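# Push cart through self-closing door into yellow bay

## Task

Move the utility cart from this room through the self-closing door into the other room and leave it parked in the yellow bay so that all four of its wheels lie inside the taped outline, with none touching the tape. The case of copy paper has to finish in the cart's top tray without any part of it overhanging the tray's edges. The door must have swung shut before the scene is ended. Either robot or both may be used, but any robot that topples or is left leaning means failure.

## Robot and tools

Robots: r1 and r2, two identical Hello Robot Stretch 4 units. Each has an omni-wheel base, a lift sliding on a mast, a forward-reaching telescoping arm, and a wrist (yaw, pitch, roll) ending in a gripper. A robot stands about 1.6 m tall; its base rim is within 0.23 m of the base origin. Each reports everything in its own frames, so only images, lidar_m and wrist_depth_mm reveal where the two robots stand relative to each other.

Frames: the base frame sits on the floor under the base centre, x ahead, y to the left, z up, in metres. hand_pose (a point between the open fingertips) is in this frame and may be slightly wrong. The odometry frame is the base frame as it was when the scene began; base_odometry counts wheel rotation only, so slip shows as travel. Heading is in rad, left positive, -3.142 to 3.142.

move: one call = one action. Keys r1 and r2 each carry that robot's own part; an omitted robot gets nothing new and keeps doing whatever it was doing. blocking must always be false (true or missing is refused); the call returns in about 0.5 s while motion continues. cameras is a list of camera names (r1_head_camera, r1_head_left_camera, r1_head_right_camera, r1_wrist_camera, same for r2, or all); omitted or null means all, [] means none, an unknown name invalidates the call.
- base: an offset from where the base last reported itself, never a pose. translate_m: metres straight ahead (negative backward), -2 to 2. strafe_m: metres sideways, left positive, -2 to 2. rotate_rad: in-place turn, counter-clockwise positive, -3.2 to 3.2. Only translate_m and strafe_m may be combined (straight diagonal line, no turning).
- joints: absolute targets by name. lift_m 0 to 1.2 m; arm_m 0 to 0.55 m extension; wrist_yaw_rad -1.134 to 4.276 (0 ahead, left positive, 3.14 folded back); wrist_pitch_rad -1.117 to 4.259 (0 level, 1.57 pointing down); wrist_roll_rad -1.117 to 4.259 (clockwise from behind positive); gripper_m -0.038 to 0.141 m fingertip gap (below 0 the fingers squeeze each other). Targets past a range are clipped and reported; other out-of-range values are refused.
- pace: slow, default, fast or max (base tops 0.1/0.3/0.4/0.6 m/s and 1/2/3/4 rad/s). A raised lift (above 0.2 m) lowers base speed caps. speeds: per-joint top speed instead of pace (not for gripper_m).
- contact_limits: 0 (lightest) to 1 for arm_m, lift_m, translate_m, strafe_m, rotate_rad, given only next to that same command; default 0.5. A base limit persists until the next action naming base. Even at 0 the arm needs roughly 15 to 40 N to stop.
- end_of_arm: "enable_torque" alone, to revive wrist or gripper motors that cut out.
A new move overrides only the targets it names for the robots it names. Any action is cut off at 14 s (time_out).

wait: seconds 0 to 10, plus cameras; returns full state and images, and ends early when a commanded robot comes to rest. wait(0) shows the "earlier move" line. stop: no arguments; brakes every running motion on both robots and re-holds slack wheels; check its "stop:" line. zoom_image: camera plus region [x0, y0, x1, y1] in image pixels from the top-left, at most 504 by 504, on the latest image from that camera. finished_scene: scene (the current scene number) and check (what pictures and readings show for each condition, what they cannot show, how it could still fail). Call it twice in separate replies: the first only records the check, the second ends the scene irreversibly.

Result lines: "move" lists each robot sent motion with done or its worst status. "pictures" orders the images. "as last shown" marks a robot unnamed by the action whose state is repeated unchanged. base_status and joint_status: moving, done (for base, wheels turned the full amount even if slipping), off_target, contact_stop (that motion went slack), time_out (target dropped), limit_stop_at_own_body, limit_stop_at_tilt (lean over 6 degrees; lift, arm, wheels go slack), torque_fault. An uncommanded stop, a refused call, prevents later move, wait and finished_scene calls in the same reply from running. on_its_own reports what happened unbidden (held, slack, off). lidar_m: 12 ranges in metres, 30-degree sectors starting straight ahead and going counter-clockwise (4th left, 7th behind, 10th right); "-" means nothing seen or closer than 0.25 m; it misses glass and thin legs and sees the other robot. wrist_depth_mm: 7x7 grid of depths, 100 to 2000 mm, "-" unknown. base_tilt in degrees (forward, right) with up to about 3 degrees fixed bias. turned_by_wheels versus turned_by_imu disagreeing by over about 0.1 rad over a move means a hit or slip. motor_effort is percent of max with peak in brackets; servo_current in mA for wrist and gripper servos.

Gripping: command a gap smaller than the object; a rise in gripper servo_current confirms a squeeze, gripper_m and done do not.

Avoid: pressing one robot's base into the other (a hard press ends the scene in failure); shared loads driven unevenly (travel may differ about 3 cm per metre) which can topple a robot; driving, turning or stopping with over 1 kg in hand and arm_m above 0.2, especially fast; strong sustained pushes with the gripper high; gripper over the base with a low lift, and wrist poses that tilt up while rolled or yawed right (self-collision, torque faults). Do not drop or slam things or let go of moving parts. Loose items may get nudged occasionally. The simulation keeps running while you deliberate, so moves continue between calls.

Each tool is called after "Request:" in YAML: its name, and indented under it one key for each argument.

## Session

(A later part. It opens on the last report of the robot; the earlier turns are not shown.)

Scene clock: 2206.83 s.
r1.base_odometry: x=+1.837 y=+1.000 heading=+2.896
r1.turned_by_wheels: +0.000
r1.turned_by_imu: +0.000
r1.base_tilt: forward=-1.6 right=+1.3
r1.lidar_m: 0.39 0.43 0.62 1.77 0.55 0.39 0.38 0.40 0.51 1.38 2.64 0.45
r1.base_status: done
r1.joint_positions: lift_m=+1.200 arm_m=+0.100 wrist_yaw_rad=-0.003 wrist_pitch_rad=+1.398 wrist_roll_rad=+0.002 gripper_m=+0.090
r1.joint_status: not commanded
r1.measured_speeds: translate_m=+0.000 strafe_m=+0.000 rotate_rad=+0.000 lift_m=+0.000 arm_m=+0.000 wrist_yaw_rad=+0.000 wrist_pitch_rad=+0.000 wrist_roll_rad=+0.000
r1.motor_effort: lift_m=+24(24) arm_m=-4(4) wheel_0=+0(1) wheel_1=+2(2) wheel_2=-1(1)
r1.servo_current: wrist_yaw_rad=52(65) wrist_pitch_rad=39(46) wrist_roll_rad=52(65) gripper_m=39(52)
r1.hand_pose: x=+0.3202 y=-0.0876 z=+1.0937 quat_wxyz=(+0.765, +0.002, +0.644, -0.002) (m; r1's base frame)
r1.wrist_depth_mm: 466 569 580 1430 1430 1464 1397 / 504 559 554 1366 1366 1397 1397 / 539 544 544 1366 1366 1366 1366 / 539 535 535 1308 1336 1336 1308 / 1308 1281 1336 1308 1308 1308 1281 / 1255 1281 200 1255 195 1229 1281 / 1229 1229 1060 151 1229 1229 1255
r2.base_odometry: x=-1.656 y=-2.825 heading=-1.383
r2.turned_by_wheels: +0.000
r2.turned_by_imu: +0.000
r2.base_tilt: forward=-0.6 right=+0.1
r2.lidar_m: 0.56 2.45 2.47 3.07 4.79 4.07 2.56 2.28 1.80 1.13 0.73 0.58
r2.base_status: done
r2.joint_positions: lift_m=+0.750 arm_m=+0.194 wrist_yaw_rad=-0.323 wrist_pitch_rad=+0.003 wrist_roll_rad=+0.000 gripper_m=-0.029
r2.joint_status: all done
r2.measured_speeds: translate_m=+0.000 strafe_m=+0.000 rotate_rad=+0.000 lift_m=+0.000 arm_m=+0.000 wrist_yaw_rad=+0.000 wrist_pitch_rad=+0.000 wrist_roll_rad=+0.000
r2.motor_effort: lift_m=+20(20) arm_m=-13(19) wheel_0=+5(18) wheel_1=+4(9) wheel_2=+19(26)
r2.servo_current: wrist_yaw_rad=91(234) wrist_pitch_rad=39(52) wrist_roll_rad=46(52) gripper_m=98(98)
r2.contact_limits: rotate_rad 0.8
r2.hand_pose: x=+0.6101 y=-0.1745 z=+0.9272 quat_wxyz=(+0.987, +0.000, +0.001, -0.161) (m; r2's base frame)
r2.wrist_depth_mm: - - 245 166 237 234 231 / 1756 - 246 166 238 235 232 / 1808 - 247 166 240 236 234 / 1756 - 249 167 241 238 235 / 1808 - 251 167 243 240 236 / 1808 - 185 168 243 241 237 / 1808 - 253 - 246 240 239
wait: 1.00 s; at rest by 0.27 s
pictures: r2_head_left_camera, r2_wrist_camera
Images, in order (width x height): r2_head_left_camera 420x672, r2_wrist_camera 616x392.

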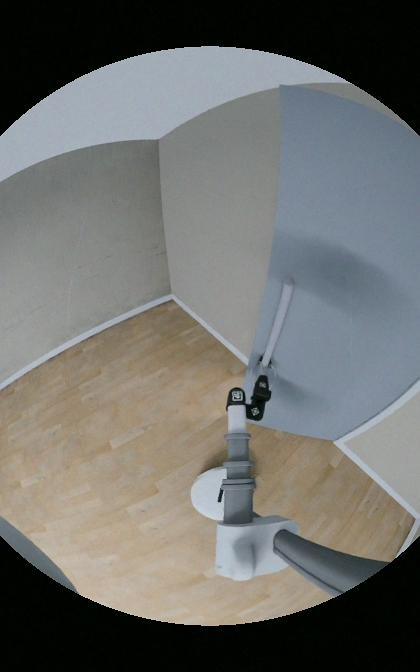

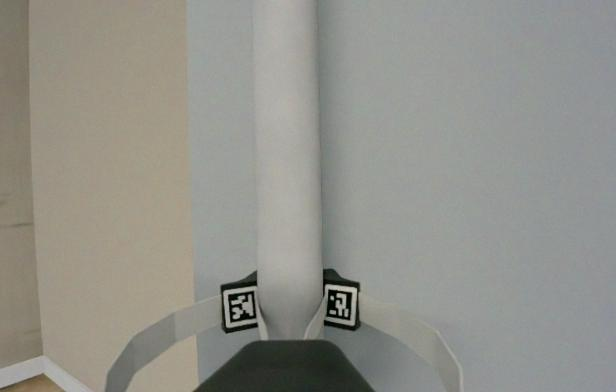

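Request:
move:
  blocking: false
  r2: {"base": {"rotate_rad": -0.1}, "joints": {"wrist_yaw_rad": -0.10, "arm_m": 0.173}, "pace": "slow", "speeds": {"wrist_yaw_rad": 0.35, "arm_m": 0.05}, "contact_limits": {"rotate_rad": 0.8}}
  cameras: []

Request:
wait:
  seconds: 1.5
  cameras: ["r2_wrist_camera"]

Request:
move:
  blocking: false
  r2: {"base": {"rotate_rad": -0.1}, "joints": {"wrist_yaw_rad": 0.117, "arm_m": 0.1625}, "pace": "slow", "speeds": {"wrist_yaw_rad": 0.35, "arm_m": 0.04}, "contact_limits": {"rotate_rad": 0.8}}
  cameras: []

Request:
wait:
  seconds: 1.5
  cameras: ["r2_wrist_camera", "r2_head_left_camera"]

Request:
move:
  blocking: false
  r2: {"base": {"rotate_rad": -0.1}, "joints": {"wrist_yaw_rad": 0.327, "arm_m": 0.160}, "pace": "slow", "speeds": {"wrist_yaw_rad": 0.35, "arm_m": 0.04}, "contact_limits": {"rotate_rad": 0.8}}
  cameras: []

Request:
wait:
  seconds: 1.5
  cameras: ["r2_wrist_camera", "r2_head_left_camera", "r2_head_camera"]

Scene clock: 2222.97 s.
move: r2 moving
r1.base_odometry: x=+1.837 y=+1.000 heading=+2.896
r1.turned_by_wheels: +0.000
r1.turned_by_imu: +0.000
r1.base_tilt: forward=-1.6 right=+1.3
r1.lidar_m: 0.38 0.41 0.61 1.79 0.59 0.41 0.38 0.40 0.55 1.43 2.65 0.44
r1.base_status: not commanded
r1.joint_positions: lift_m=+1.200 arm_m=+0.100 wrist_yaw_rad=-0.003 wrist_pitch_rad=+1.398 wrist_roll_rad=+0.002 gripper_m=+0.090
r1.joint_status: not commanded
r1.measured_speeds: translate_m=+0.000 strafe_m=+0.000 rotate_rad=+0.000 lift_m=+0.000 arm_m=+0.000 wrist_yaw_rad=+0.000 wrist_pitch_rad=+0.000 wrist_roll_rad=+0.000
r1.motor_effort: lift_m=+24(24) arm_m=-4(4) wheel_0=+1(1) wheel_1=+2(2) wheel_2=-1(1)
r1.servo_current: wrist_yaw_rad=65(65) wrist_pitch_rad=46(46) wrist_roll_rad=46(59) gripper_m=39(46)
r1.hand_pose: x=+0.3202 y=-0.0876 z=+1.0937 quat_wxyz=(+0.765, +0.002, +0.644, -0.002) (m; r1's base frame)
r1.wrist_depth_mm: 469 574 574 1430 1464 1397 1397 / 504 559 564 1397 1366 1366 1366 / 544 549 544 1336 1336 1336 1336 / 539 539 535 1308 1308 1336 1336 / 1281 1281 1308 1308 1336 1308 1336 / 1281 1255 200 1255 195 1281 1281 / 1229 1255 1060 151 1229 1205 1255
r2.base_odometry: x=-1.656 y=-2.825 heading=-1.471
r2.turned_by_wheels: -0.088
r2.turned_by_imu: -0.084
r2.base_tilt: forward=-0.6 right=+0.1
r2.lidar_m: 0.56 2.08 2.44 2.87 4.80 4.79 2.64 2.28 2.02 1.19 0.74 0.63
r2.base_status: rotate_rad moving
r2.joint_positions: lift_m=+0.750 arm_m=+0.174 wrist_yaw_rad=-0.167 wrist_pitch_rad=+0.003 wrist_roll_rad=+0.000 gripper_m=-0.029
r2.joint_status: arm_m moving; wrist_yaw_rad moving
r2.measured_speeds: translate_m=-0.002 strafe_m=+0.000 rotate_rad=-0.138 lift_m=+0.000 arm_m=-0.016 wrist_yaw_rad=+0.341 wrist_pitch_rad=+0.000 wrist_roll_rad=+0.000
r2.motor_effort: lift_m=+20(20) arm_m=-12(17) wheel_0=+18(19) wheel_1=+8(9) wheel_2=+26(27)
r2.servo_current: wrist_yaw_rad=91(91) wrist_pitch_rad=46(46) wrist_roll_rad=39(59) gripper_m=85(98)
r2.contact_limits: rotate_rad 0.8
r2.hand_pose: x=+0.6145 y=-0.1340 z=+0.9272 quat_wxyz=(+0.997, +0.000, +0.001, -0.083) (m; r2's base frame)
r2.wrist_depth_mm: - - 245 234 230 223 219 / 1863 - 250 235 232 224 219 / - - 250 238 234 225 220 / 1921 - 251 239 235 227 222 / 1921 - 252 167 236 229 224 / 1983 - 179 168 236 230 224 / 1921 137 256 - 130 230 226
pictures: none
No camera images: "cameras" was empty.

Scene clock: 2223.53 s.
earlier move: r2 done
r1.base_odometry: x=+1.837 y=+1.000 heading=+2.896
r1.turned_by_wheels: +0.000
r1.turned_by_imu: +0.000
r1.base_tilt: forward=-1.6 right=+1.3
r1.lidar_m: 0.37 0.41 0.61 1.78 0.57 0.40 0.37 0.38 0.56 1.41 2.61 0.42
r1.base_status: not commanded
r1.joint_positions: lift_m=+1.200 arm_m=+0.100 wrist_yaw_rad=-0.003 wrist_pitch_rad=+1.398 wrist_roll_rad=+0.002 gripper_m=+0.090
r1.joint_status: not commanded
r1.measured_speeds: translate_m=+0.000 strafe_m=+0.000 rotate_rad=+0.000 lift_m=+0.000 arm_m=+0.000 wrist_yaw_rad=+0.000 wrist_pitch_rad=+0.000 wrist_roll_rad=+0.000
r1.motor_effort: lift_m=+24(24) arm_m=-5(5) wheel_0=+1(2) wheel_1=+2(2) wheel_2=-1(1)
r1.servo_current: wrist_yaw_rad=72(72) wrist_pitch_rad=39(52) wrist_roll_rad=59(59) gripper_m=46(52)
r1.hand_pose: x=+0.3202 y=-0.0876 z=+1.0937 quat_wxyz=(+0.765, +0.002, +0.644, -0.002) (m; r1's base frame)
r1.wrist_depth_mm: 469 569 580 1430 1430 1430 1430 / 504 564 554 1397 1397 1430 1430 / 539 549 544 1366 1336 1366 1336 / 539 539 539 1336 1336 1336 1308 / 1281 1308 1308 1308 1255 1281 1281 / 1255 1255 201 1255 195 1281 1281 / 1255 1229 1060 151 1205 1229 1229
r2.base_odometry: x=-1.656 y=-2.825 heading=-1.480
r2.turned_by_wheels: -0.009
r2.turned_by_imu: -0.009
r2.base_tilt: forward=-0.6 right=+0.1
r2.lidar_m: 0.56 2.06 2.47 2.83 4.79 4.81 2.70 2.27 2.08 1.18 0.77 0.64
r2.base_status: done
r2.joint_positions: lift_m=+0.750 arm_m=+0.174 wrist_yaw_rad=-0.087 wrist_pitch_rad=+0.003 wrist_roll_rad=+0.000 gripper_m=-0.029
r2.joint_status: all done
r2.measured_speeds: translate_m=+0.000 strafe_m=+0.000 rotate_rad=+0.000 lift_m=+0.000 arm_m=+0.000 wrist_yaw_rad=+0.000 wrist_pitch_rad=+0.000 wrist_roll_rad=+0.000
r2.motor_effort: lift_m=+20(20) arm_m=-13(17) wheel_0=+11(20) wheel_1=+6(10) wheel_2=+23(27)
r2.servo_current: wrist_yaw_rad=72(91) wrist_pitch_rad=39(46) wrist_roll_rad=59(59) gripper_m=91(98)
r2.contact_limits: rotate_rad 0.8
r2.hand_pose: x=+0.6241 y=-0.1121 z=+0.9272 quat_wxyz=(+0.999, +0.000, +0.001, -0.043) (m; r2's base frame)
r2.wrist_depth_mm: - - 251 166 229 219 210 / - - 252 166 231 220 212 / - - 254 167 231 222 213 / - - 256 167 233 223 214 / - - 257 168 235 224 216 / - - 182 169 231 224 217 / - 1708 - - 237 223 218
wait: 0.57 of 1.5 s (r2 has come to rest)
pictures: r2_wrist_camera
Images, in order (width x height): r2_wrist_camera 616x392.

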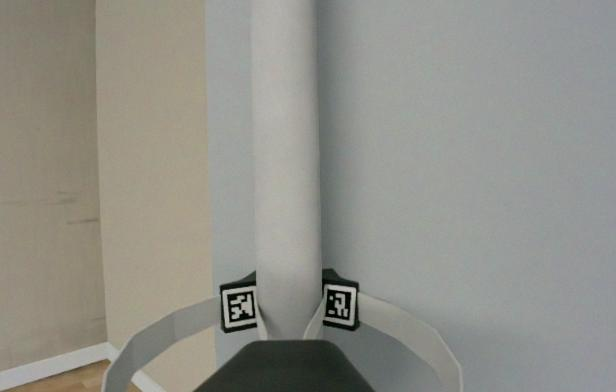

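Scene clock: 2224.03 s.
move: r2 moving
r1.base_odometry: x=+1.837 y=+1.000 heading=+2.896
r1.turned_by_wheels: +0.000
r1.turned_by_imu: +0.000
r1.base_tilt: forward=-1.6 right=+1.3
r1.lidar_m: 0.39 0.42 0.57 1.72 0.57 0.39 0.37 0.41 0.55 1.44 2.67 0.43
r1.base_status: not commanded
r1.joint_positions: lift_m=+1.200 arm_m=+0.100 wrist_yaw_rad=-0.003 wrist_pitch_rad=+1.398 wrist_roll_rad=+0.002 gripper_m=+0.090
r1.joint_status: not commanded
r1.measured_speeds: translate_m=+0.000 strafe_m=+0.000 rotate_rad=+0.000 lift_m=+0.000 arm_m=+0.000 wrist_yaw_rad=+0.000 wrist_pitch_rad=+0.000 wrist_roll_rad=+0.000
r1.motor_effort: lift_m=+24(24) arm_m=-4(4) wheel_0=+0(1) wheel_1=+1(2) wheel_2=-1(1)
r1.servo_current: wrist_yaw_rad=59(65) wrist_pitch_rad=39(46) wrist_roll_rad=39(59) gripper_m=46(46)
r1.hand_pose: x=+0.3202 y=-0.0876 z=+1.0937 quat_wxyz=(+0.765, +0.002, +0.644, -0.002) (m; r1's base frame)
r1.wrist_depth_mm: 469 569 569 1430 1430 1430 1430 / 500 559 554 1397 1366 1397 1366 / 544 544 554 1366 1336 1366 1308 / 530 535 535 1336 1336 1336 1397 / 1281 1308 1308 1308 1308 1281 1281 / 1255 1281 200 1281 195 1281 1281 / 1281 1229 1042 150 1255 1229 1255
r2.base_odometry: x=-1.656 y=-2.826 heading=-1.568
r2.turned_by_wheels: -0.089
r2.turned_by_imu: -0.084
r2.base_tilt: forward=-0.6 right=+0.0
r2.lidar_m: 0.54 1.82 2.46 2.74 4.31 4.80 2.83 2.30 2.29 1.23 0.78 0.64
r2.base_status: rotate_rad moving
r2.joint_positions: lift_m=+0.750 arm_m=+0.163 wrist_yaw_rad=+0.069 wrist_pitch_rad=+0.003 wrist_roll_rad=+0.000 gripper_m=-0.029
r2.joint_status: arm_m moving; wrist_yaw_rad moving
r2.measured_speeds: translate_m=+0.000 strafe_m=+0.000 rotate_rad=-0.138 lift_m=+0.000 arm_m=+0.000 wrist_yaw_rad=+0.358 wrist_pitch_rad=+0.000 wrist_roll_rad=+0.000
r2.motor_effort: lift_m=+20(20) arm_m=-9(17) wheel_0=+23(23) wheel_1=+9(9) wheel_2=+25(26)
r2.servo_current: wrist_yaw_rad=78(117) wrist_pitch_rad=46(46) wrist_roll_rad=26(59) gripper_m=98(98)
r2.contact_limits: rotate_rad 0.8
r2.hand_pose: x=+0.6277 y=-0.0673 z=+0.9272 quat_wxyz=(+0.999, +0.000, +0.001, +0.035) (m; r2's base frame)
r2.wrist_depth_mm: - - 253 230 223 209 200 / - - 255 166 226 211 202 / - - 257 234 227 212 204 / - - 259 174 228 213 204 / - - 258 174 229 214 205 / - - 180 168 224 216 206 / - 1863 266 - 229 214 207
pictures: none
No camera images: "cameras" was empty.

Scene clock: 2224.57 s.
earlier move: r2 done
r1.base_odometry: x=+1.837 y=+1.000 heading=+2.896
r1.turned_by_wheels: +0.000
r1.turned_by_imu: +0.000
r1.base_tilt: forward=-1.6 right=+1.3
r1.lidar_m: 0.37 0.43 0.61 1.81 0.57 0.40 0.36 0.39 0.56 1.42 2.65 0.41
r1.base_status: not commanded
r1.joint_positions: lift_m=+1.200 arm_m=+0.100 wrist_yaw_rad=-0.003 wrist_pitch_rad=+1.398 wrist_roll_rad=+0.002 gripper_m=+0.090
r1.joint_status: not commanded
r1.measured_speeds: translate_m=+0.000 strafe_m=+0.000 rotate_rad=+0.000 lift_m=+0.000 arm_m=+0.000 wrist_yaw_rad=+0.000 wrist_pitch_rad=+0.000 wrist_roll_rad=+0.000
r1.motor_effort: lift_m=+24(24) arm_m=-4(4) wheel_0=+1(1) wheel_1=+1(2) wheel_2=-1(1)
r1.servo_current: wrist_yaw_rad=65(65) wrist_pitch_rad=39(52) wrist_roll_rad=52(72) gripper_m=39(46)
r1.hand_pose: x=+0.3202 y=-0.0876 z=+1.0937 quat_wxyz=(+0.765, +0.002, +0.644, -0.002) (m; r1's base frame)
r1.wrist_depth_mm: 466 569 574 1430 1464 1430 1397 / 500 564 559 1397 1366 1397 1366 / 539 549 544 1366 1397 1366 1366 / 535 535 539 1281 1336 1308 1336 / 1308 1281 1308 1308 1308 1281 1281 / 1229 1255 201 1281 195 1255 1255 / 1229 1205 1025 151 1255 1229 1205
r2.base_odometry: x=-1.656 y=-2.826 heading=-1.576
r2.turned_by_wheels: -0.008
r2.turned_by_imu: -0.007
r2.base_tilt: forward=-0.6 right=+0.1
r2.lidar_m: 0.56 1.78 2.43 2.73 4.22 4.79 2.88 2.29 2.29 1.25 0.83 0.63
r2.base_status: done
r2.joint_positions: lift_m=+0.750 arm_m=+0.163 wrist_yaw_rad=+0.130 wrist_pitch_rad=+0.003 wrist_roll_rad=+0.000 gripper_m=-0.029
r2.joint_status: all done
r2.measured_speeds: translate_m=+0.000 strafe_m=+0.000 rotate_rad=+0.000 lift_m=+0.000 arm_m=+0.000 wrist_yaw_rad=+0.000 wrist_pitch_rad=+0.000 wrist_roll_rad=+0.000
r2.motor_effort: lift_m=+20(20) arm_m=-12(17) wheel_0=+14(23) wheel_1=+4(9) wheel_2=+23(26)
r2.servo_current: wrist_yaw_rad=78(117) wrist_pitch_rad=46(46) wrist_roll_rad=46(59) gripper_m=91(98)
r2.contact_limits: rotate_rad 0.8
r2.hand_pose: x=+0.6312 y=-0.0492 z=+0.9272 quat_wxyz=(+0.998, +0.000, +0.001, +0.065) (m; r2's base frame)
r2.wrist_depth_mm: - - 256 166 224 207 196 / - - 259 167 225 208 198 / - - 259 167 227 210 199 / - - 260 168 229 211 200 / - - 265 168 229 212 202 / - - 181 168 222 213 203 / - 1863 - - 229 210 204
wait: 0.53 of 1.5 s (r2 has come to rest)
pictures: r2_head_left_camera, r2_wrist_camera
Images, in order (width x height): r2_head_left_camera 420x672, r2_wrist_camera 616x392.

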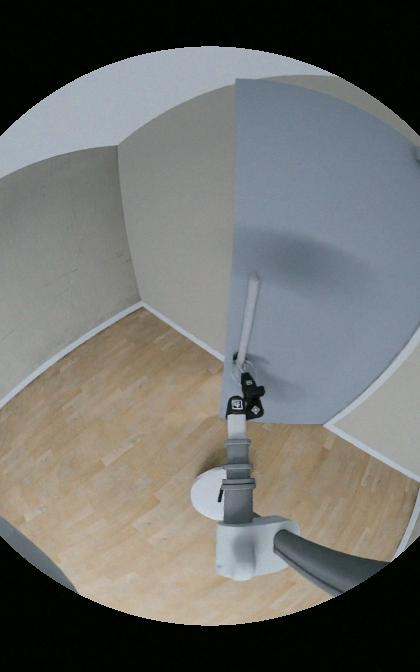

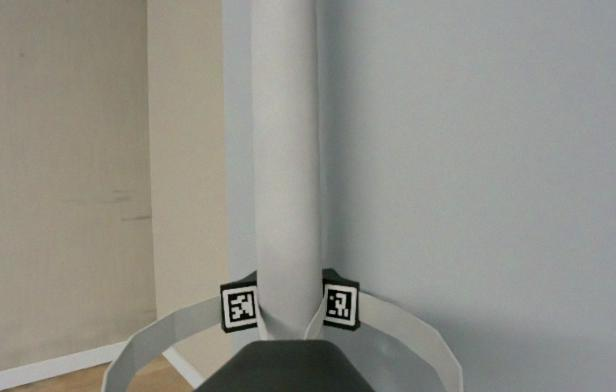

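Scene clock: 2225.07 s.
move: r2 moving
r1.base_odometry: x=+1.837 y=+1.000 heading=+2.896
r1.turned_by_wheels: +0.000
r1.turned_by_imu: +0.000
r1.base_tilt: forward=-1.6 right=+1.3
r1.lidar_m: 0.37 0.43 0.61 1.80 0.58 0.40 0.37 0.39 0.55 1.44 2.64 0.47
r1.base_status: not commanded
r1.joint_positions: lift_m=+1.200 arm_m=+0.100 wrist_yaw_rad=-0.003 wrist_pitch_rad=+1.398 wrist_roll_rad=+0.002 gripper_m=+0.090
r1.joint_status: not commanded
r1.measured_speeds: translate_m=+0.000 strafe_m=+0.000 rotate_rad=+0.000 lift_m=+0.000 arm_m=+0.000 wrist_yaw_rad=+0.000 wrist_pitch_rad=+0.000 wrist_roll_rad=+0.000
r1.motor_effort: lift_m=+24(24) arm_m=-4(4) wheel_0=+1(1) wheel_1=+1(1) wheel_2=-1(1)
r1.servo_current: wrist_yaw_rad=65(65) wrist_pitch_rad=39(52) wrist_roll_rad=46(59) gripper_m=46(46)
r1.hand_pose: x=+0.3202 y=-0.0876 z=+1.0937 quat_wxyz=(+0.765, +0.002, +0.644, -0.002) (m; r1's base frame)
r1.wrist_depth_mm: 473 569 574 1430 1430 1430 1430 / 504 554 559 1397 1397 1397 1397 / 544 549 544 1336 1336 1366 1366 / 535 539 535 1336 1281 1336 1308 / 1336 1336 1281 1336 1308 1281 1336 / 1281 1308 200 1255 195 1255 1255 / 1229 1229 1042 151 1255 1229 1229
r2.base_odometry: x=-1.655 y=-2.826 heading=-1.665
r2.turned_by_wheels: -0.089
r2.turned_by_imu: -0.079
r2.base_tilt: forward=-0.6 right=+0.0
r2.lidar_m: 0.56 1.55 2.43 2.64 3.81 4.80 3.08 2.34 2.28 1.36 0.89 0.65
r2.base_status: rotate_rad moving
r2.joint_positions: lift_m=+0.750 arm_m=+0.160 wrist_yaw_rad=+0.283 wrist_pitch_rad=+0.003 wrist_roll_rad=+0.000 gripper_m=-0.029
r2.joint_status: arm_m moving; wrist_yaw_rad moving
r2.measured_speeds: translate_m=+0.005 strafe_m=-0.003 rotate_rad=-0.132 lift_m=+0.000 arm_m=+0.000 wrist_yaw_rad=+0.335 wrist_pitch_rad=+0.000 wrist_roll_rad=+0.000
r2.motor_effort: lift_m=+20(20) arm_m=-10(18) wheel_0=+20(25) wheel_1=+7(9) wheel_2=+23(27)
r2.servo_current: wrist_yaw_rad=117(117) wrist_pitch_rad=39(46) wrist_roll_rad=52(59) gripper_m=91(98)
r2.contact_limits: rotate_rad 0.8
r2.hand_pose: x=+0.6327 y=-0.0033 z=+0.9272 quat_wxyz=(+0.990, +0.000, +0.001, +0.141) (m; r2's base frame)
r2.wrist_depth_mm: - - 265 172 217 200 187 / - - 265 165 220 200 189 / - - 267 172 220 202 190 / - - 270 171 222 203 191 / - - - 171 224 206 - / - - 182 167 216 205 191 / - 1863 1863 - 223 201 195
pictures: none
No camera images: "cameras" was empty.

Scene clock: 2225.57 s.
earlier move: r2 done
r1.base_odometry: x=+1.837 y=+1.000 heading=+2.896
r1.turned_by_wheels: +0.000
r1.turned_by_imu: +0.000
r1.base_tilt: forward=-1.6 right=+1.3
r1.lidar_m: 0.38 0.41 0.60 1.79 0.59 0.40 0.35 0.37 0.55 1.42 2.64 0.42
r1.base_status: not commanded
r1.joint_positions: lift_m=+1.200 arm_m=+0.100 wrist_yaw_rad=-0.003 wrist_pitch_rad=+1.398 wrist_roll_rad=+0.002 gripper_m=+0.090
r1.joint_status: not commanded
r1.measured_speeds: translate_m=+0.000 strafe_m=+0.000 rotate_rad=+0.000 lift_m=+0.000 arm_m=+0.000 wrist_yaw_rad=+0.000 wrist_pitch_rad=+0.000 wrist_roll_rad=+0.000
r1.motor_effort: lift_m=+24(24) arm_m=-4(4) wheel_0=+1(1) wheel_1=+1(2) wheel_2=-1(1)
r1.servo_current: wrist_yaw_rad=46(65) wrist_pitch_rad=33(52) wrist_roll_rad=52(59) gripper_m=46(46)
r1.hand_pose: x=+0.3202 y=-0.0876 z=+1.0937 quat_wxyz=(+0.765, +0.002, +0.644, -0.002) (m; r1's base frame)
r1.wrist_depth_mm: 466 574 574 1430 1430 1430 1430 / 500 559 559 1366 1397 1397 1366 / 539 544 549 1366 1366 1366 1366 / 539 535 539 1308 1366 1336 1336 / 1308 1308 1308 1336 1336 1308 1308 / 1281 1308 201 1281 196 1281 1281 / 1255 1229 1060 151 1255 1229 1255
r2.base_odometry: x=-1.655 y=-2.826 heading=-1.673
r2.turned_by_wheels: -0.008
r2.turned_by_imu: -0.006
r2.base_tilt: forward=-0.6 right=+0.0
r2.lidar_m: 0.58 1.58 2.45 2.63 3.79 4.79 3.11 2.36 2.27 1.36 0.88 0.65
r2.base_status: done
r2.joint_positions: lift_m=+0.750 arm_m=+0.160 wrist_yaw_rad=+0.338 wrist_pitch_rad=+0.003 wrist_roll_rad=+0.000 gripper_m=-0.029
r2.joint_status: all done
r2.measured_speeds: translate_m=+0.000 strafe_m=+0.000 rotate_rad=+0.000 lift_m=+0.000 arm_m=+0.000 wrist_yaw_rad=+0.000 wrist_pitch_rad=+0.000 wrist_roll_rad=+0.000
r2.motor_effort: lift_m=+20(20) arm_m=-11(18) wheel_0=+13(25) wheel_1=+4(9) wheel_2=+21(27)
r2.servo_current: wrist_yaw_rad=65(117) wrist_pitch_rad=46(46) wrist_roll_rad=52(59) gripper_m=91(98)
r2.contact_limits: rotate_rad 0.8
r2.hand_pose: x=+0.6324 y=+0.0132 z=+0.9272 quat_wxyz=(+0.986, +0.000, +0.001, +0.168) (m; r2's base frame)
r2.wrist_depth_mm: - - - 165 219 198 185 / - - - 166 220 200 186 / - - - 166 221 202 188 / - - - 167 223 202 189 / - - - 167 225 204 187 / - - 188 169 182 205 190 / - 1983 - - 225 200 191
wait: 0.50 of 1.5 s (r2 has come to rest)
pictures: r2_head_camera, r2_head_left_camera, r2_wrist_camera
Images, in order (width x height): r2_head_camera 420x560, r2_head_left_camera 420x672, r2_wrist_camera 616x392.

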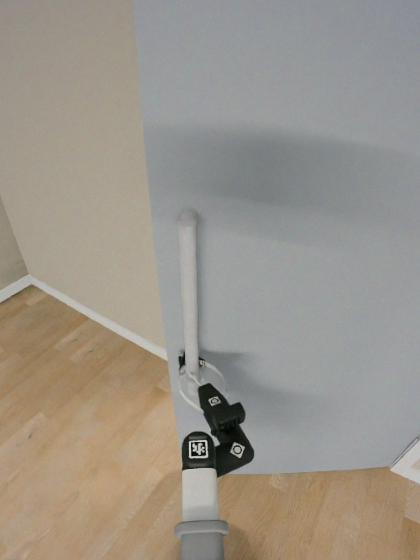

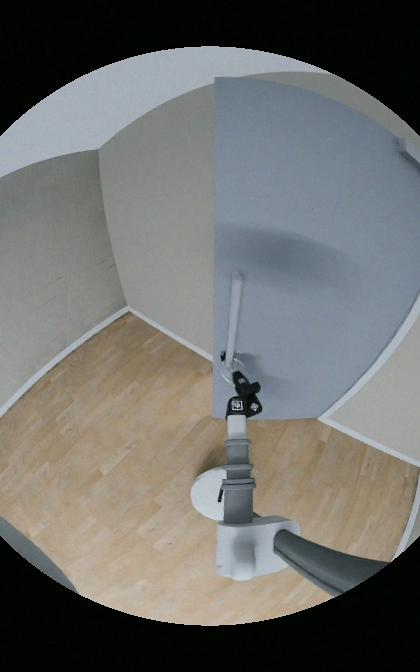

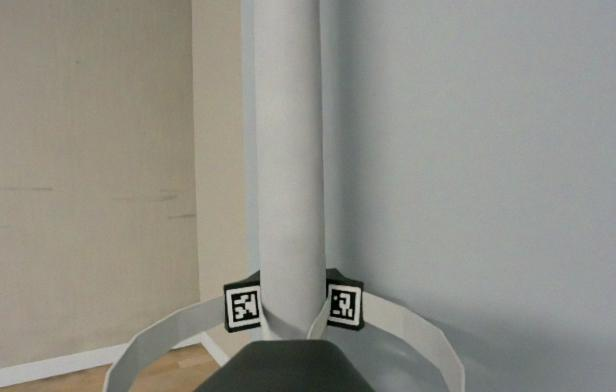

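Request:
move:
  blocking: false
  r2: {"base": {"translate_m": 0.2047, "strafe_m": 0.0377}, "joints": {"wrist_yaw_rad": 0.10}, "pace": "slow", "speeds": {"wrist_yaw_rad": 0.08}, "contact_limits": {"translate_m": 0.8}}
  cameras: []

Request:
wait:
  seconds: 1.2
  cameras: ["r2_head_left_camera"]

Request:
wait:
  seconds: 3
  cameras: ["r2_head_camera", "r2_head_left_camera", "r2_wrist_camera"]

Scene clock: 2243.83 s.
move: r2 moving
r1.base_odometry: x=+1.837 y=+1.000 heading=+2.896
r1.turned_by_wheels: +0.000
r1.turned_by_imu: +0.000
r1.base_tilt: forward=-1.6 right=+1.3
r1.lidar_m: 0.36 0.41 0.60 1.80 0.56 0.40 0.37 0.40 0.55 1.42 2.65 0.43
r1.base_status: not commanded
r1.joint_positions: lift_m=+1.200 arm_m=+0.100 wrist_yaw_rad=-0.003 wrist_pitch_rad=+1.398 wrist_roll_rad=+0.002 gripper_m=+0.090
r1.joint_status: not commanded
r1.measured_speeds: translate_m=+0.000 strafe_m=+0.000 rotate_rad=+0.000 lift_m=+0.000 arm_m=+0.000 wrist_yaw_rad=+0.000 wrist_pitch_rad=+0.000 wrist_roll_rad=+0.000
r1.motor_effort: lift_m=+24(24) arm_m=-4(4) wheel_0=+1(1) wheel_1=+1(2) wheel_2=-1(1)
r1.servo_current: wrist_yaw_rad=52(52) wrist_pitch_rad=39(46) wrist_roll_rad=59(59) gripper_m=46(52)
r1.hand_pose: x=+0.3202 y=-0.0876 z=+1.0937 quat_wxyz=(+0.765, +0.002, +0.644, -0.002) (m; r1's base frame)
r1.wrist_depth_mm: 469 569 574 1397 1397 1397 1430 / 496 559 554 1397 1430 1397 1397 / 549 549 544 1366 1366 1397 1366 / 535 539 539 1336 1336 1336 1336 / 1308 1308 1308 1308 1281 1308 1308 / 1255 1255 201 1255 195 1281 1281 / 1229 1255 1042 151 1229 1229 1255
r2.base_odometry: x=-1.654 y=-2.838 heading=-1.671
r2.turned_by_wheels: +0.002
r2.turned_by_imu: +0.002
r2.base_tilt: forward=-0.6 right=+0.1
r2.lidar_m: 0.56 1.53 2.43 2.61 3.79 4.81 3.06 2.36 2.29 1.31 0.86 0.66
r2.base_status: translate_m moving; strafe_m moving
r2.joint_positions: lift_m=+0.750 arm_m=+0.160 wrist_yaw_rad=+0.328 wrist_pitch_rad=+0.003 wrist_roll_rad=+0.000 gripper_m=-0.029
r2.joint_status: wrist_yaw_rad moving
r2.measured_speeds: translate_m=+0.048 strafe_m=+0.010 rotate_rad=-0.002 lift_m=+0.000 arm_m=+0.000 wrist_yaw_rad=-0.063 wrist_pitch_rad=+0.000 wrist_roll_rad=+0.000
r2.motor_effort: lift_m=+20(20) arm_m=-12(12) wheel_0=+13(14) wheel_1=+8(8) wheel_2=+6(20)
r2.servo_current: wrist_yaw_rad=319(319) wrist_pitch_rad=39(46) wrist_roll_rad=59(59) gripper_m=91(91)
r2.contact_limits: translate_m 0.8
r2.hand_pose: x=+0.6325 y=+0.0102 z=+0.9272 quat_wxyz=(+0.987, +0.000, +0.001, +0.163) (m; r2's base frame)
r2.wrist_depth_mm: - - - 164 218 200 185 / - - - 165 220 200 185 / - - - 166 221 202 187 / - - - 167 224 202 188 / - - - 167 225 203 187 / - - 187 169 183 204 190 / - 1863 - - 224 199 190
pictures: none
No camera images: "cameras" was empty.

Scene clock: 2245.03 s.
earlier move: r2 moving
r1.base_odometry: x=+1.837 y=+1.000 heading=+2.896
r1.turned_by_wheels: +0.000
r1.turned_by_imu: +0.000
r1.base_tilt: forward=-1.6 right=+1.2
r1.lidar_m: 0.39 0.41 0.63 1.77 0.57 0.39 0.37 0.41 0.56 1.42 2.65 0.43
r1.base_status: not commanded
r1.joint_positions: lift_m=+1.200 arm_m=+0.100 wrist_yaw_rad=-0.003 wrist_pitch_rad=+1.398 wrist_roll_rad=+0.002 gripper_m=+0.090
r1.joint_status: not commanded
r1.measured_speeds: translate_m=+0.000 strafe_m=+0.000 rotate_rad=+0.000 lift_m=+0.000 arm_m=+0.000 wrist_yaw_rad=+0.000 wrist_pitch_rad=+0.000 wrist_roll_rad=+0.000
r1.motor_effort: lift_m=+24(24) arm_m=-4(4) wheel_0=+1(1) wheel_1=+1(2) wheel_2=-1(1)
r1.servo_current: wrist_yaw_rad=39(59) wrist_pitch_rad=39(52) wrist_roll_rad=52(65) gripper_m=39(52)
r1.hand_pose: x=+0.3202 y=-0.0876 z=+1.0937 quat_wxyz=(+0.765, +0.002, +0.644, -0.002) (m; r1's base frame)
r1.wrist_depth_mm: 466 569 574 1397 1430 1464 1430 / 504 559 554 1366 1397 1366 1336 / 539 544 549 1366 1336 1336 1397 / 539 530 539 1308 1366 1336 1308 / 1308 1308 1308 1336 1308 1308 1336 / 1255 1308 200 1255 195 1281 1281 / 1255 1255 1042 151 1229 1229 1229
r2.base_odometry: x=-1.645 y=-2.946 heading=-1.672
r2.turned_by_wheels: +0.000
r2.turned_by_imu: +0.002
r2.base_tilt: forward=-0.6 right=+0.0
r2.lidar_m: 0.58 1.47 2.37 2.52 3.69 4.86 3.18 2.42 2.36 1.24 0.78 0.63
r2.base_status: translate_m moving; strafe_m moving
r2.joint_positions: lift_m=+0.750 arm_m=+0.160 wrist_yaw_rad=+0.229 wrist_pitch_rad=+0.003 wrist_roll_rad=+0.000 gripper_m=-0.029
r2.joint_status: wrist_yaw_rad moving
r2.measured_speeds: translate_m=+0.097 strafe_m=+0.018 rotate_rad=-0.005 lift_m=+0.000 arm_m=+0.000 wrist_yaw_rad=-0.091 wrist_pitch_rad=+0.000 wrist_roll_rad=+0.000
r2.motor_effort: lift_m=+20(20) arm_m=-11(12) wheel_0=+11(18) wheel_1=+6(10) wheel_2=+5(20)
r2.servo_current: wrist_yaw_rad=241(338) wrist_pitch_rad=39(52) wrist_roll_rad=59(59) gripper_m=91(98)
r2.contact_limits: translate_m 0.8
r2.hand_pose: x=+0.6321 y=-0.0197 z=+0.9272 quat_wxyz=(+0.993, +0.000, +0.001, +0.114) (m; r2's base frame)
r2.wrist_depth_mm: - - - 164 218 197 - / - - 270 165 220 199 184 / - - - 166 221 200 186 / - - - 167 223 202 187 / - - - 167 224 202 186 / - - 185 169 182 203 189 / - 1708 - - 225 198 190
wait: 1.20 s; no rest
pictures: r2_head_left_camera
Images, in order (width x height): r2_head_left_camera 420x672.

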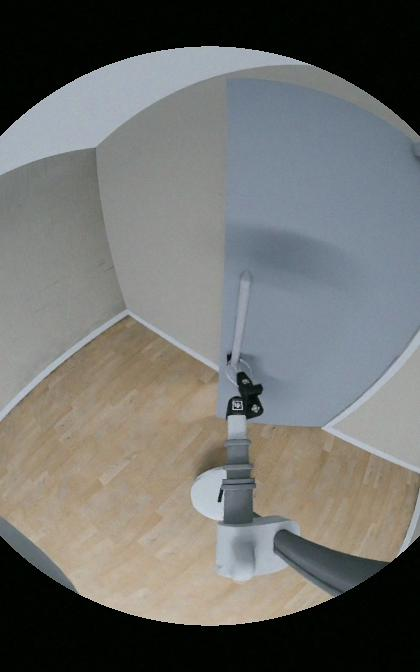

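Scene clock: 2246.70 s.
earlier move: r2 off_target
r1.base_odometry: x=+1.837 y=+1.000 heading=+2.896
r1.turned_by_wheels: +0.000
r1.turned_by_imu: +0.000
r1.base_tilt: forward=-1.6 right=+1.3
r1.lidar_m: 0.39 0.41 0.61 1.77 0.58 0.41 0.37 0.39 0.57 1.44 2.65 0.42
r1.base_status: not commanded
r1.joint_positions: lift_m=+1.200 arm_m=+0.100 wrist_yaw_rad=-0.003 wrist_pitch_rad=+1.398 wrist_roll_rad=+0.002 gripper_m=+0.090
r1.joint_status: not commanded
r1.measured_speeds: translate_m=+0.000 strafe_m=+0.000 rotate_rad=+0.000 lift_m=+0.000 arm_m=+0.000 wrist_yaw_rad=+0.000 wrist_pitch_rad=+0.000 wrist_roll_rad=+0.000
r1.motor_effort: lift_m=+24(24) arm_m=-4(5) wheel_0=+1(1) wheel_1=+1(2) wheel_2=-1(1)
r1.servo_current: wrist_yaw_rad=65(72) wrist_pitch_rad=39(52) wrist_roll_rad=52(65) gripper_m=39(52)
r1.hand_pose: x=+0.3202 y=-0.0876 z=+1.0937 quat_wxyz=(+0.765, +0.002, +0.644, -0.002) (m; r1's base frame)
r1.wrist_depth_mm: 466 569 569 1397 1397 1397 1397 / 504 559 559 1397 1397 1430 1464 / 549 549 544 1336 1336 1366 1336 / 539 539 535 1336 1336 1336 1336 / 1308 1308 1308 1308 1281 1255 1281 / 1255 1255 200 1255 195 1255 1255 / 1255 1255 1025 151 1229 1229 1229
r2.base_odometry: x=-1.638 y=-3.034 heading=-1.672
r2.turned_by_wheels: +0.000
r2.turned_by_imu: +0.001
r2.base_tilt: forward=-0.6 right=+0.0
r2.lidar_m: 0.56 1.37 2.28 2.47 3.57 4.96 3.28 2.50 2.43 1.16 0.73 0.62
r2.base_status: done
r2.joint_positions: lift_m=+0.750 arm_m=+0.160 wrist_yaw_rad=+0.128 wrist_pitch_rad=+0.003 wrist_roll_rad=+0.000 gripper_m=-0.029
r2.joint_status: wrist_yaw_rad off_target (ended at +0.128, target +0.100)
r2.measured_speeds: translate_m=+0.000 strafe_m=+0.000 rotate_rad=+0.000 lift_m=+0.000 arm_m=+0.000 wrist_yaw_rad=+0.000 wrist_pitch_rad=+0.000 wrist_roll_rad=+0.000
r2.on_its_own: wrist_yaw_rad is at rest, and its servo_current (182 mA) is outside its rest range (0 to 104 mA)
r2.motor_effort: lift_m=+20(20) arm_m=-11(12) wheel_0=+4(18) wheel_1=+4(10) wheel_2=+8(20)
r2.servo_current: wrist_yaw_rad=182(338) wrist_pitch_rad=39(52) wrist_roll_rad=52(65) gripper_m=98(104)
r2.contact_limits: translate_m 0.8
r2.hand_pose: x=+0.6285 y=-0.0499 z=+0.9272 quat_wxyz=(+0.998, +0.000, +0.001, +0.064) (m; r2's base frame)
r2.wrist_depth_mm: - - 267 164 220 200 187 / 1863 - - 166 221 200 187 / 1808 - - 165 224 202 189 / - - - 169 224 204 190 / - - - 167 226 204 - / - - 183 168 183 206 191 / - - - - 225 199 192
wait: 1.67 of 3 s (r2 has come to rest)
pictures: r2_head_camera, r2_head_left_camera, r2_wrist_camera
Images, in order (width x height): r2_head_camera 420x560, r2_head_left_camera 420x672, r2_wrist_camera 616x392.

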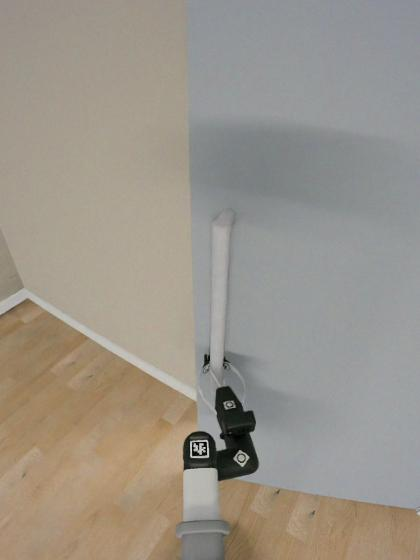

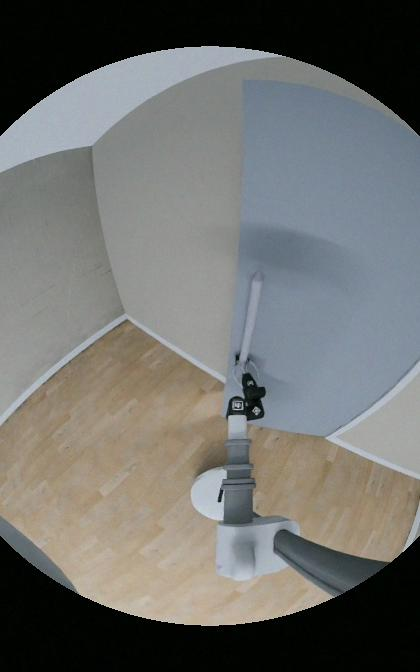

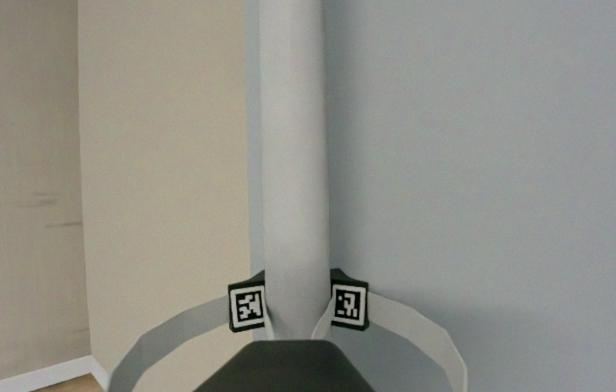

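Request:
move:
  blocking: false
  r2: {"base": {"translate_m": 0.1364, "strafe_m": 0.0025}, "joints": {"wrist_yaw_rad": -0.02}, "pace": "slow", "speeds": {"wrist_yaw_rad": 0.08}, "contact_limits": {"translate_m": 0.8}}
  cameras: []

Request:
wait:
  seconds: 4
  cameras: ["r2_head_camera", "r2_head_left_camera", "r2_wrist_camera"]

Scene clock: 2267.27 s.
move: r2 moving
r1.base_odometry: x=+1.837 y=+1.000 heading=+2.896
r1.turned_by_wheels: +0.000
r1.turned_by_imu: +0.000
r1.base_tilt: forward=-1.6 right=+1.3
r1.lidar_m: 0.38 0.42 0.58 1.76 0.57 0.40 0.38 0.38 0.54 1.38 2.62 0.42
r1.base_status: not commanded
r1.joint_positions: lift_m=+1.200 arm_m=+0.100 wrist_yaw_rad=-0.003 wrist_pitch_rad=+1.398 wrist_roll_rad=+0.002 gripper_m=+0.090
r1.joint_status: not commanded
r1.measured_speeds: translate_m=+0.000 strafe_m=+0.000 rotate_rad=+0.000 lift_m=+0.000 arm_m=+0.000 wrist_yaw_rad=+0.000 wrist_pitch_rad=+0.000 wrist_roll_rad=+0.000
r1.motor_effort: lift_m=+24(24) arm_m=-4(4) wheel_0=+1(1) wheel_1=+1(2) wheel_2=-1(1)
r1.servo_current: wrist_yaw_rad=52(52) wrist_pitch_rad=33(46) wrist_roll_rad=59(59) gripper_m=46(46)
r1.hand_pose: x=+0.3202 y=-0.0876 z=+1.0937 quat_wxyz=(+0.765, +0.002, +0.644, -0.002) (m; r1's base frame)
r1.wrist_depth_mm: 466 569 569 1464 1397 1366 1430 / 500 559 554 1397 1430 1397 1366 / 544 544 549 1336 1366 1366 1336 / 535 535 539 1281 1336 1336 1308 / 1308 1336 1308 1308 1336 1281 1281 / 1281 1281 200 1255 195 1281 1308 / 1255 1229 1042 151 1229 1229 1255
r2.base_odometry: x=-1.639 y=-3.046 heading=-1.670
r2.turned_by_wheels: +0.002
r2.turned_by_imu: +0.002
r2.base_tilt: forward=-0.7 right=+0.1
r2.lidar_m: 0.57 1.32 2.27 2.48 3.57 4.94 3.25 2.50 2.41 1.14 0.71 0.61
r2.base_status: translate_m moving; strafe_m moving
r2.joint_positions: lift_m=+0.750 arm_m=+0.160 wrist_yaw_rad=+0.099 wrist_pitch_rad=+0.003 wrist_roll_rad=+0.000 gripper_m=-0.029
r2.joint_status: wrist_yaw_rad moving
r2.measured_speeds: translate_m=+0.049 strafe_m=+0.001 rotate_rad=+0.002 lift_m=+0.000 arm_m=+0.000 wrist_yaw_rad=-0.071 wrist_pitch_rad=+0.000 wrist_roll_rad=+0.000
r2.motor_effort: lift_m=+20(20) arm_m=-11(12) wheel_0=+11(14) wheel_1=+3(7) wheel_2=+3(7)
r2.servo_current: wrist_yaw_rad=241(267) wrist_pitch_rad=39(46) wrist_roll_rad=46(52) gripper_m=85(98)
r2.contact_limits: translate_m 0.8
r2.hand_pose: x=+0.6270 y=-0.0585 z=+0.9272 quat_wxyz=(+0.999, +0.000, +0.001, +0.049) (m; r2's base frame)
r2.wrist_depth_mm: - - - 164 220 200 187 / 1756 - 266 165 221 201 188 / - - 270 166 224 203 189 / - - - 167 224 204 190 / - - - 167 226 205 - / 1808 - 184 170 182 206 192 / - - - - 226 202 193
pictures: none
No camera images: "cameras" was empty.

Scene clock: 2269.40 s.
earlier move: r2 done
r1.base_odometry: x=+1.837 y=+1.000 heading=+2.896
r1.turned_by_wheels: +0.000
r1.turned_by_imu: +0.000
r1.base_tilt: forward=-1.6 right=+1.3
r1.lidar_m: 0.38 0.41 0.59 1.76 0.58 0.38 0.38 0.40 0.54 1.43 2.65 0.42
r1.base_status: not commanded
r1.joint_positions: lift_m=+1.200 arm_m=+0.100 wrist_yaw_rad=-0.003 wrist_pitch_rad=+1.398 wrist_roll_rad=+0.002 gripper_m=+0.090
r1.joint_status: not commanded
r1.measured_speeds: translate_m=+0.000 strafe_m=+0.000 rotate_rad=+0.000 lift_m=+0.000 arm_m=+0.000 wrist_yaw_rad=+0.000 wrist_pitch_rad=+0.000 wrist_roll_rad=+0.000
r1.motor_effort: lift_m=+24(24) arm_m=-4(5) wheel_0=+1(1) wheel_1=+2(2) wheel_2=-1(1)
r1.servo_current: wrist_yaw_rad=46(72) wrist_pitch_rad=39(52) wrist_roll_rad=39(72) gripper_m=39(52)
r1.hand_pose: x=+0.3202 y=-0.0876 z=+1.0937 quat_wxyz=(+0.765, +0.002, +0.644, -0.002) (m; r1's base frame)
r1.wrist_depth_mm: 466 574 564 1397 1430 1430 1430 / 508 559 559 1397 1366 1397 1430 / 539 549 549 1336 1336 1366 1336 / 535 539 535 1281 1336 1308 1336 / 1308 1308 1308 1308 1308 1281 1281 / 1255 1281 200 1255 195 1281 1281 / 1255 1229 1025 151 1229 1229 1229
r2.base_odometry: x=-1.650 y=-3.170 heading=-1.672
r2.turned_by_wheels: -0.001
r2.turned_by_imu: +0.000
r2.base_tilt: forward=-0.6 right=+0.0
r2.lidar_m: 0.55 1.18 2.22 2.38 3.46 5.03 3.38 2.58 2.28 0.99 0.68 0.59
r2.base_status: done
r2.joint_positions: lift_m=+0.750 arm_m=+0.160 wrist_yaw_rad=-0.007 wrist_pitch_rad=+0.003 wrist_roll_rad=+0.000 gripper_m=-0.029
r2.joint_status: all done
r2.measured_speeds: translate_m=+0.000 strafe_m=+0.000 rotate_rad=+0.000 lift_m=+0.000 arm_m=+0.000 wrist_yaw_rad=+0.000 wrist_pitch_rad=+0.000 wrist_roll_rad=+0.000
r2.motor_effort: lift_m=+20(20) arm_m=-9(12) wheel_0=-2(16) wheel_1=+1(7) wheel_2=+2(7)
r2.servo_current: wrist_yaw_rad=72(299) wrist_pitch_rad=39(46) wrist_roll_rad=46(59) gripper_m=91(98)
r2.contact_limits: translate_m 0.8
r2.hand_pose: x=+0.6190 y=-0.0895 z=+0.9272 quat_wxyz=(+1.000, +0.000, +0.001, -0.004) (m; r2's base frame)
r2.wrist_depth_mm: - - - 163 220 201 187 / - - - 164 223 201 189 / - - - 165 225 204 189 / - - - 167 226 206 191 / - - - 167 228 206 - / - - 183 169 181 206 192 / - 136 - - 225 202 193
wait: 2.13 of 4 s (r2 has come to rest)
pictures: r2_head_camera, r2_head_left_camera, r2_wrist_camera
Images, in order (width x height): r2_head_camera 420x560, r2_head_left_camera 420x672, r2_wrist_camera 616x392.

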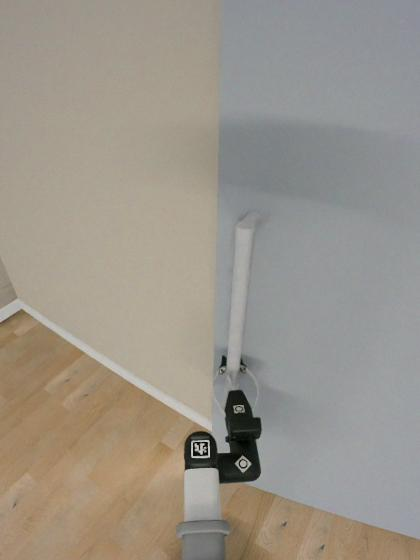

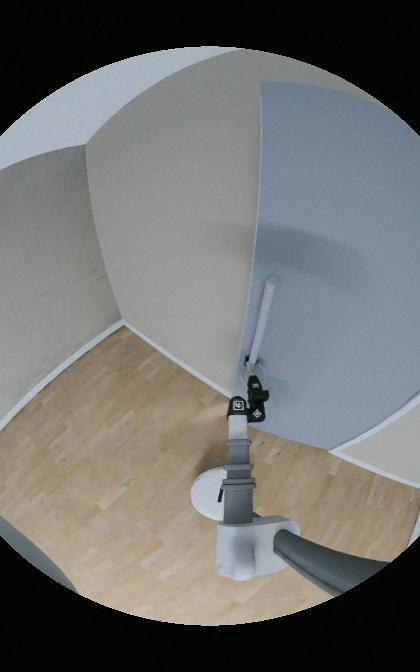

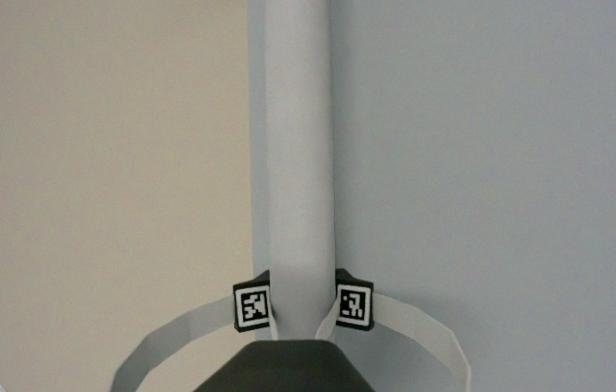

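Request:
move:
  blocking: false
  r2: {"base": {"translate_m": 0.115, "strafe_m": -0.0145}, "joints": {"wrist_yaw_rad": -0.12}, "pace": "slow", "speeds": {"wrist_yaw_rad": 0.08}, "contact_limits": {"translate_m": 0.6}}
  cameras: []

Request:
wait:
  seconds: 4
  cameras: ["r2_head_camera", "r2_head_left_camera", "r2_wrist_camera"]

Scene clock: 2275.73 s.
move: r2 moving
r1.base_odometry: x=+1.837 y=+1.000 heading=+2.896
r1.turned_by_wheels: +0.000
r1.turned_by_imu: +0.000
r1.base_tilt: forward=-1.6 right=+1.3
r1.lidar_m: 0.40 0.43 0.61 1.80 0.58 0.38 0.36 0.39 0.54 1.43 2.66 0.46
r1.base_status: not commanded
r1.joint_positions: lift_m=+1.200 arm_m=+0.100 wrist_yaw_rad=-0.003 wrist_pitch_rad=+1.398 wrist_roll_rad=+0.002 gripper_m=+0.090
r1.joint_status: not commanded
r1.measured_speeds: translate_m=+0.000 strafe_m=+0.000 rotate_rad=+0.000 lift_m=+0.000 arm_m=+0.000 wrist_yaw_rad=+0.000 wrist_pitch_rad=+0.000 wrist_roll_rad=+0.000
r1.motor_effort: lift_m=+24(24) arm_m=-4(4) wheel_0=+1(2) wheel_1=+2(2) wheel_2=-1(1)
r1.servo_current: wrist_yaw_rad=59(65) wrist_pitch_rad=46(52) wrist_roll_rad=39(59) gripper_m=39(46)
r1.hand_pose: x=+0.3202 y=-0.0876 z=+1.0937 quat_wxyz=(+0.765, +0.002, +0.644, -0.002) (m; r1's base frame)
r1.wrist_depth_mm: 466 569 569 1397 1430 1397 1430 / 504 559 559 1366 1397 1397 1430 / 544 549 544 1336 1366 1336 1336 / 539 539 539 1308 1336 1336 1308 / 1281 1308 1281 1308 1308 1281 1281 / 1255 1281 201 1281 195 1281 1229 / 1255 1205 1060 151 1229 1229 1255
r2.base_odometry: x=-1.652 y=-3.182 heading=-1.671
r2.turned_by_wheels: +0.001
r2.turned_by_imu: +0.001
r2.base_tilt: forward=-0.7 right=+0.0
r2.lidar_m: 0.56 1.17 2.21 2.39 3.47 5.07 3.36 2.59 2.26 0.96 0.67 0.59
r2.base_status: translate_m moving; strafe_m moving
r2.joint_positions: lift_m=+0.750 arm_m=+0.160 wrist_yaw_rad=-0.037 wrist_pitch_rad=+0.003 wrist_roll_rad=+0.000 gripper_m=-0.029
r2.joint_status: wrist_yaw_rad moving
r2.measured_speeds: translate_m=+0.048 strafe_m=-0.006 rotate_rad=-0.001 lift_m=+0.000 arm_m=+0.000 wrist_yaw_rad=-0.074 wrist_pitch_rad=+0.000 wrist_roll_rad=+0.000
r2.motor_effort: lift_m=+20(20) arm_m=-9(10) wheel_0=+7(10) wheel_1=+5(5) wheel_2=-3(4)
r2.servo_current: wrist_yaw_rad=124(130) wrist_pitch_rad=39(46) wrist_roll_rad=39(65) gripper_m=91(98)
r2.contact_limits: translate_m 0.6
r2.hand_pose: x=+0.6162 y=-0.0980 z=+0.9272 quat_wxyz=(+1.000, +0.000, +0.001, -0.018) (m; r2's base frame)
r2.wrist_depth_mm: - - 264 163 220 200 187 / - - 266 165 222 202 189 / - - 267 165 224 204 190 / - - - 169 225 204 190 / - - - 167 227 206 - / - - 184 168 182 206 193 / - - - - 226 201 193
pictures: none
No camera images: "cameras" was empty.

Scene clock: 2277.67 s.
earlier move: r2 done
r1.base_odometry: x=+1.837 y=+1.000 heading=+2.896
r1.turned_by_wheels: +0.000
r1.turned_by_imu: +0.000
r1.base_tilt: forward=-1.6 right=+1.3
r1.lidar_m: 0.39 0.42 0.59 1.78 0.56 0.40 0.36 0.39 0.54 1.40 2.67 0.43
r1.base_status: not commanded
r1.joint_positions: lift_m=+1.200 arm_m=+0.100 wrist_yaw_rad=-0.003 wrist_pitch_rad=+1.398 wrist_roll_rad=+0.002 gripper_m=+0.090
r1.joint_status: not commanded
r1.measured_speeds: translate_m=+0.000 strafe_m=+0.000 rotate_rad=+0.000 lift_m=+0.000 arm_m=+0.000 wrist_yaw_rad=+0.000 wrist_pitch_rad=+0.000 wrist_roll_rad=+0.000
r1.motor_effort: lift_m=+24(24) arm_m=-4(4) wheel_0=+2(2) wheel_1=+1(2) wheel_2=-1(1)
r1.servo_current: wrist_yaw_rad=59(65) wrist_pitch_rad=46(52) wrist_roll_rad=46(65) gripper_m=46(52)
r1.hand_pose: x=+0.3202 y=-0.0876 z=+1.0937 quat_wxyz=(+0.765, +0.002, +0.644, -0.002) (m; r1's base frame)
r1.wrist_depth_mm: 462 574 580 1430 1430 1430 1430 / 500 559 569 1366 1366 1397 1366 / 544 544 549 1366 1336 1366 1336 / 535 539 535 1308 1336 1336 1336 / 1308 1308 1308 1308 1281 1308 1255 / 1281 1281 200 1281 195 1255 1255 / 1229 1229 1042 151 1255 1229 1229
r2.base_odometry: x=-1.676 y=-3.283 heading=-1.672
r2.turned_by_wheels: -0.001
r2.turned_by_imu: +0.000
r2.base_tilt: forward=-0.6 right=+0.1
r2.lidar_m: 0.55 1.05 2.16 2.33 3.41 5.12 3.43 2.62 1.97 0.84 0.63 0.56
r2.base_status: done
r2.joint_positions: lift_m=+0.750 arm_m=+0.160 wrist_yaw_rad=-0.117 wrist_pitch_rad=+0.003 wrist_roll_rad=+0.000 gripper_m=-0.029
r2.joint_status: all done
r2.measured_speeds: translate_m=+0.000 strafe_m=+0.000 rotate_rad=+0.000 lift_m=+0.000 arm_m=+0.000 wrist_yaw_rad=+0.000 wrist_pitch_rad=+0.000 wrist_roll_rad=+0.000
r2.motor_effort: lift_m=+20(20) arm_m=-5(10) wheel_0=-4(15) wheel_1=+1(9) wheel_2=+0(9)
r2.servo_current: wrist_yaw_rad=46(156) wrist_pitch_rad=46(46) wrist_roll_rad=46(65) gripper_m=85(98)
r2.contact_limits: translate_m 0.6
r2.hand_pose: x=+0.6072 y=-0.1205 z=+0.9272 quat_wxyz=(+0.998, +0.000, +0.001, -0.059) (m; r2's base frame)
r2.wrist_depth_mm: - 452 379 163 221 202 187 / - 439 379 164 224 201 189 / - 445 382 165 225 203 190 / - 449 387 166 227 204 190 / - 459 392 168 228 206 - / - 449 185 167 181 206 193 / - 125 399 - 227 199 194
wait: 1.93 of 4 s (r2 has come to rest)
pictures: r2_head_camera, r2_head_left_camera, r2_wrist_camera
Images, in order (width x height): r2_head_camera 420x560, r2_head_left_camera 420x672, r2_wrist_camera 616x392.

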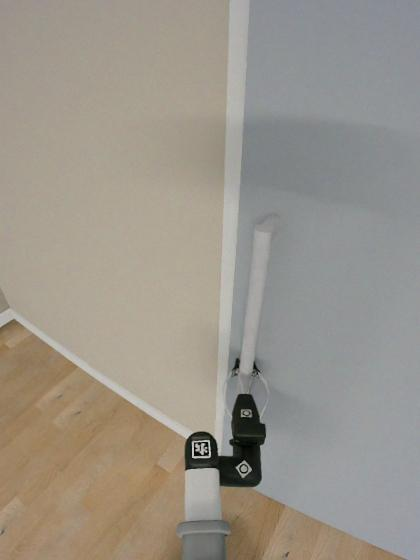

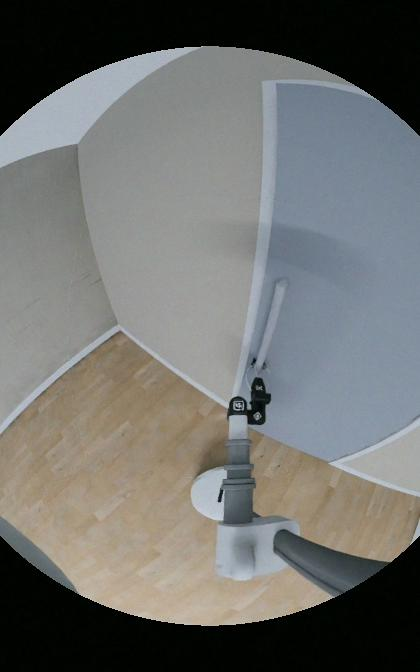

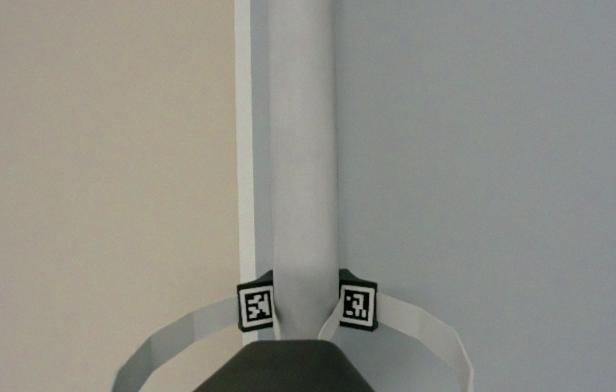

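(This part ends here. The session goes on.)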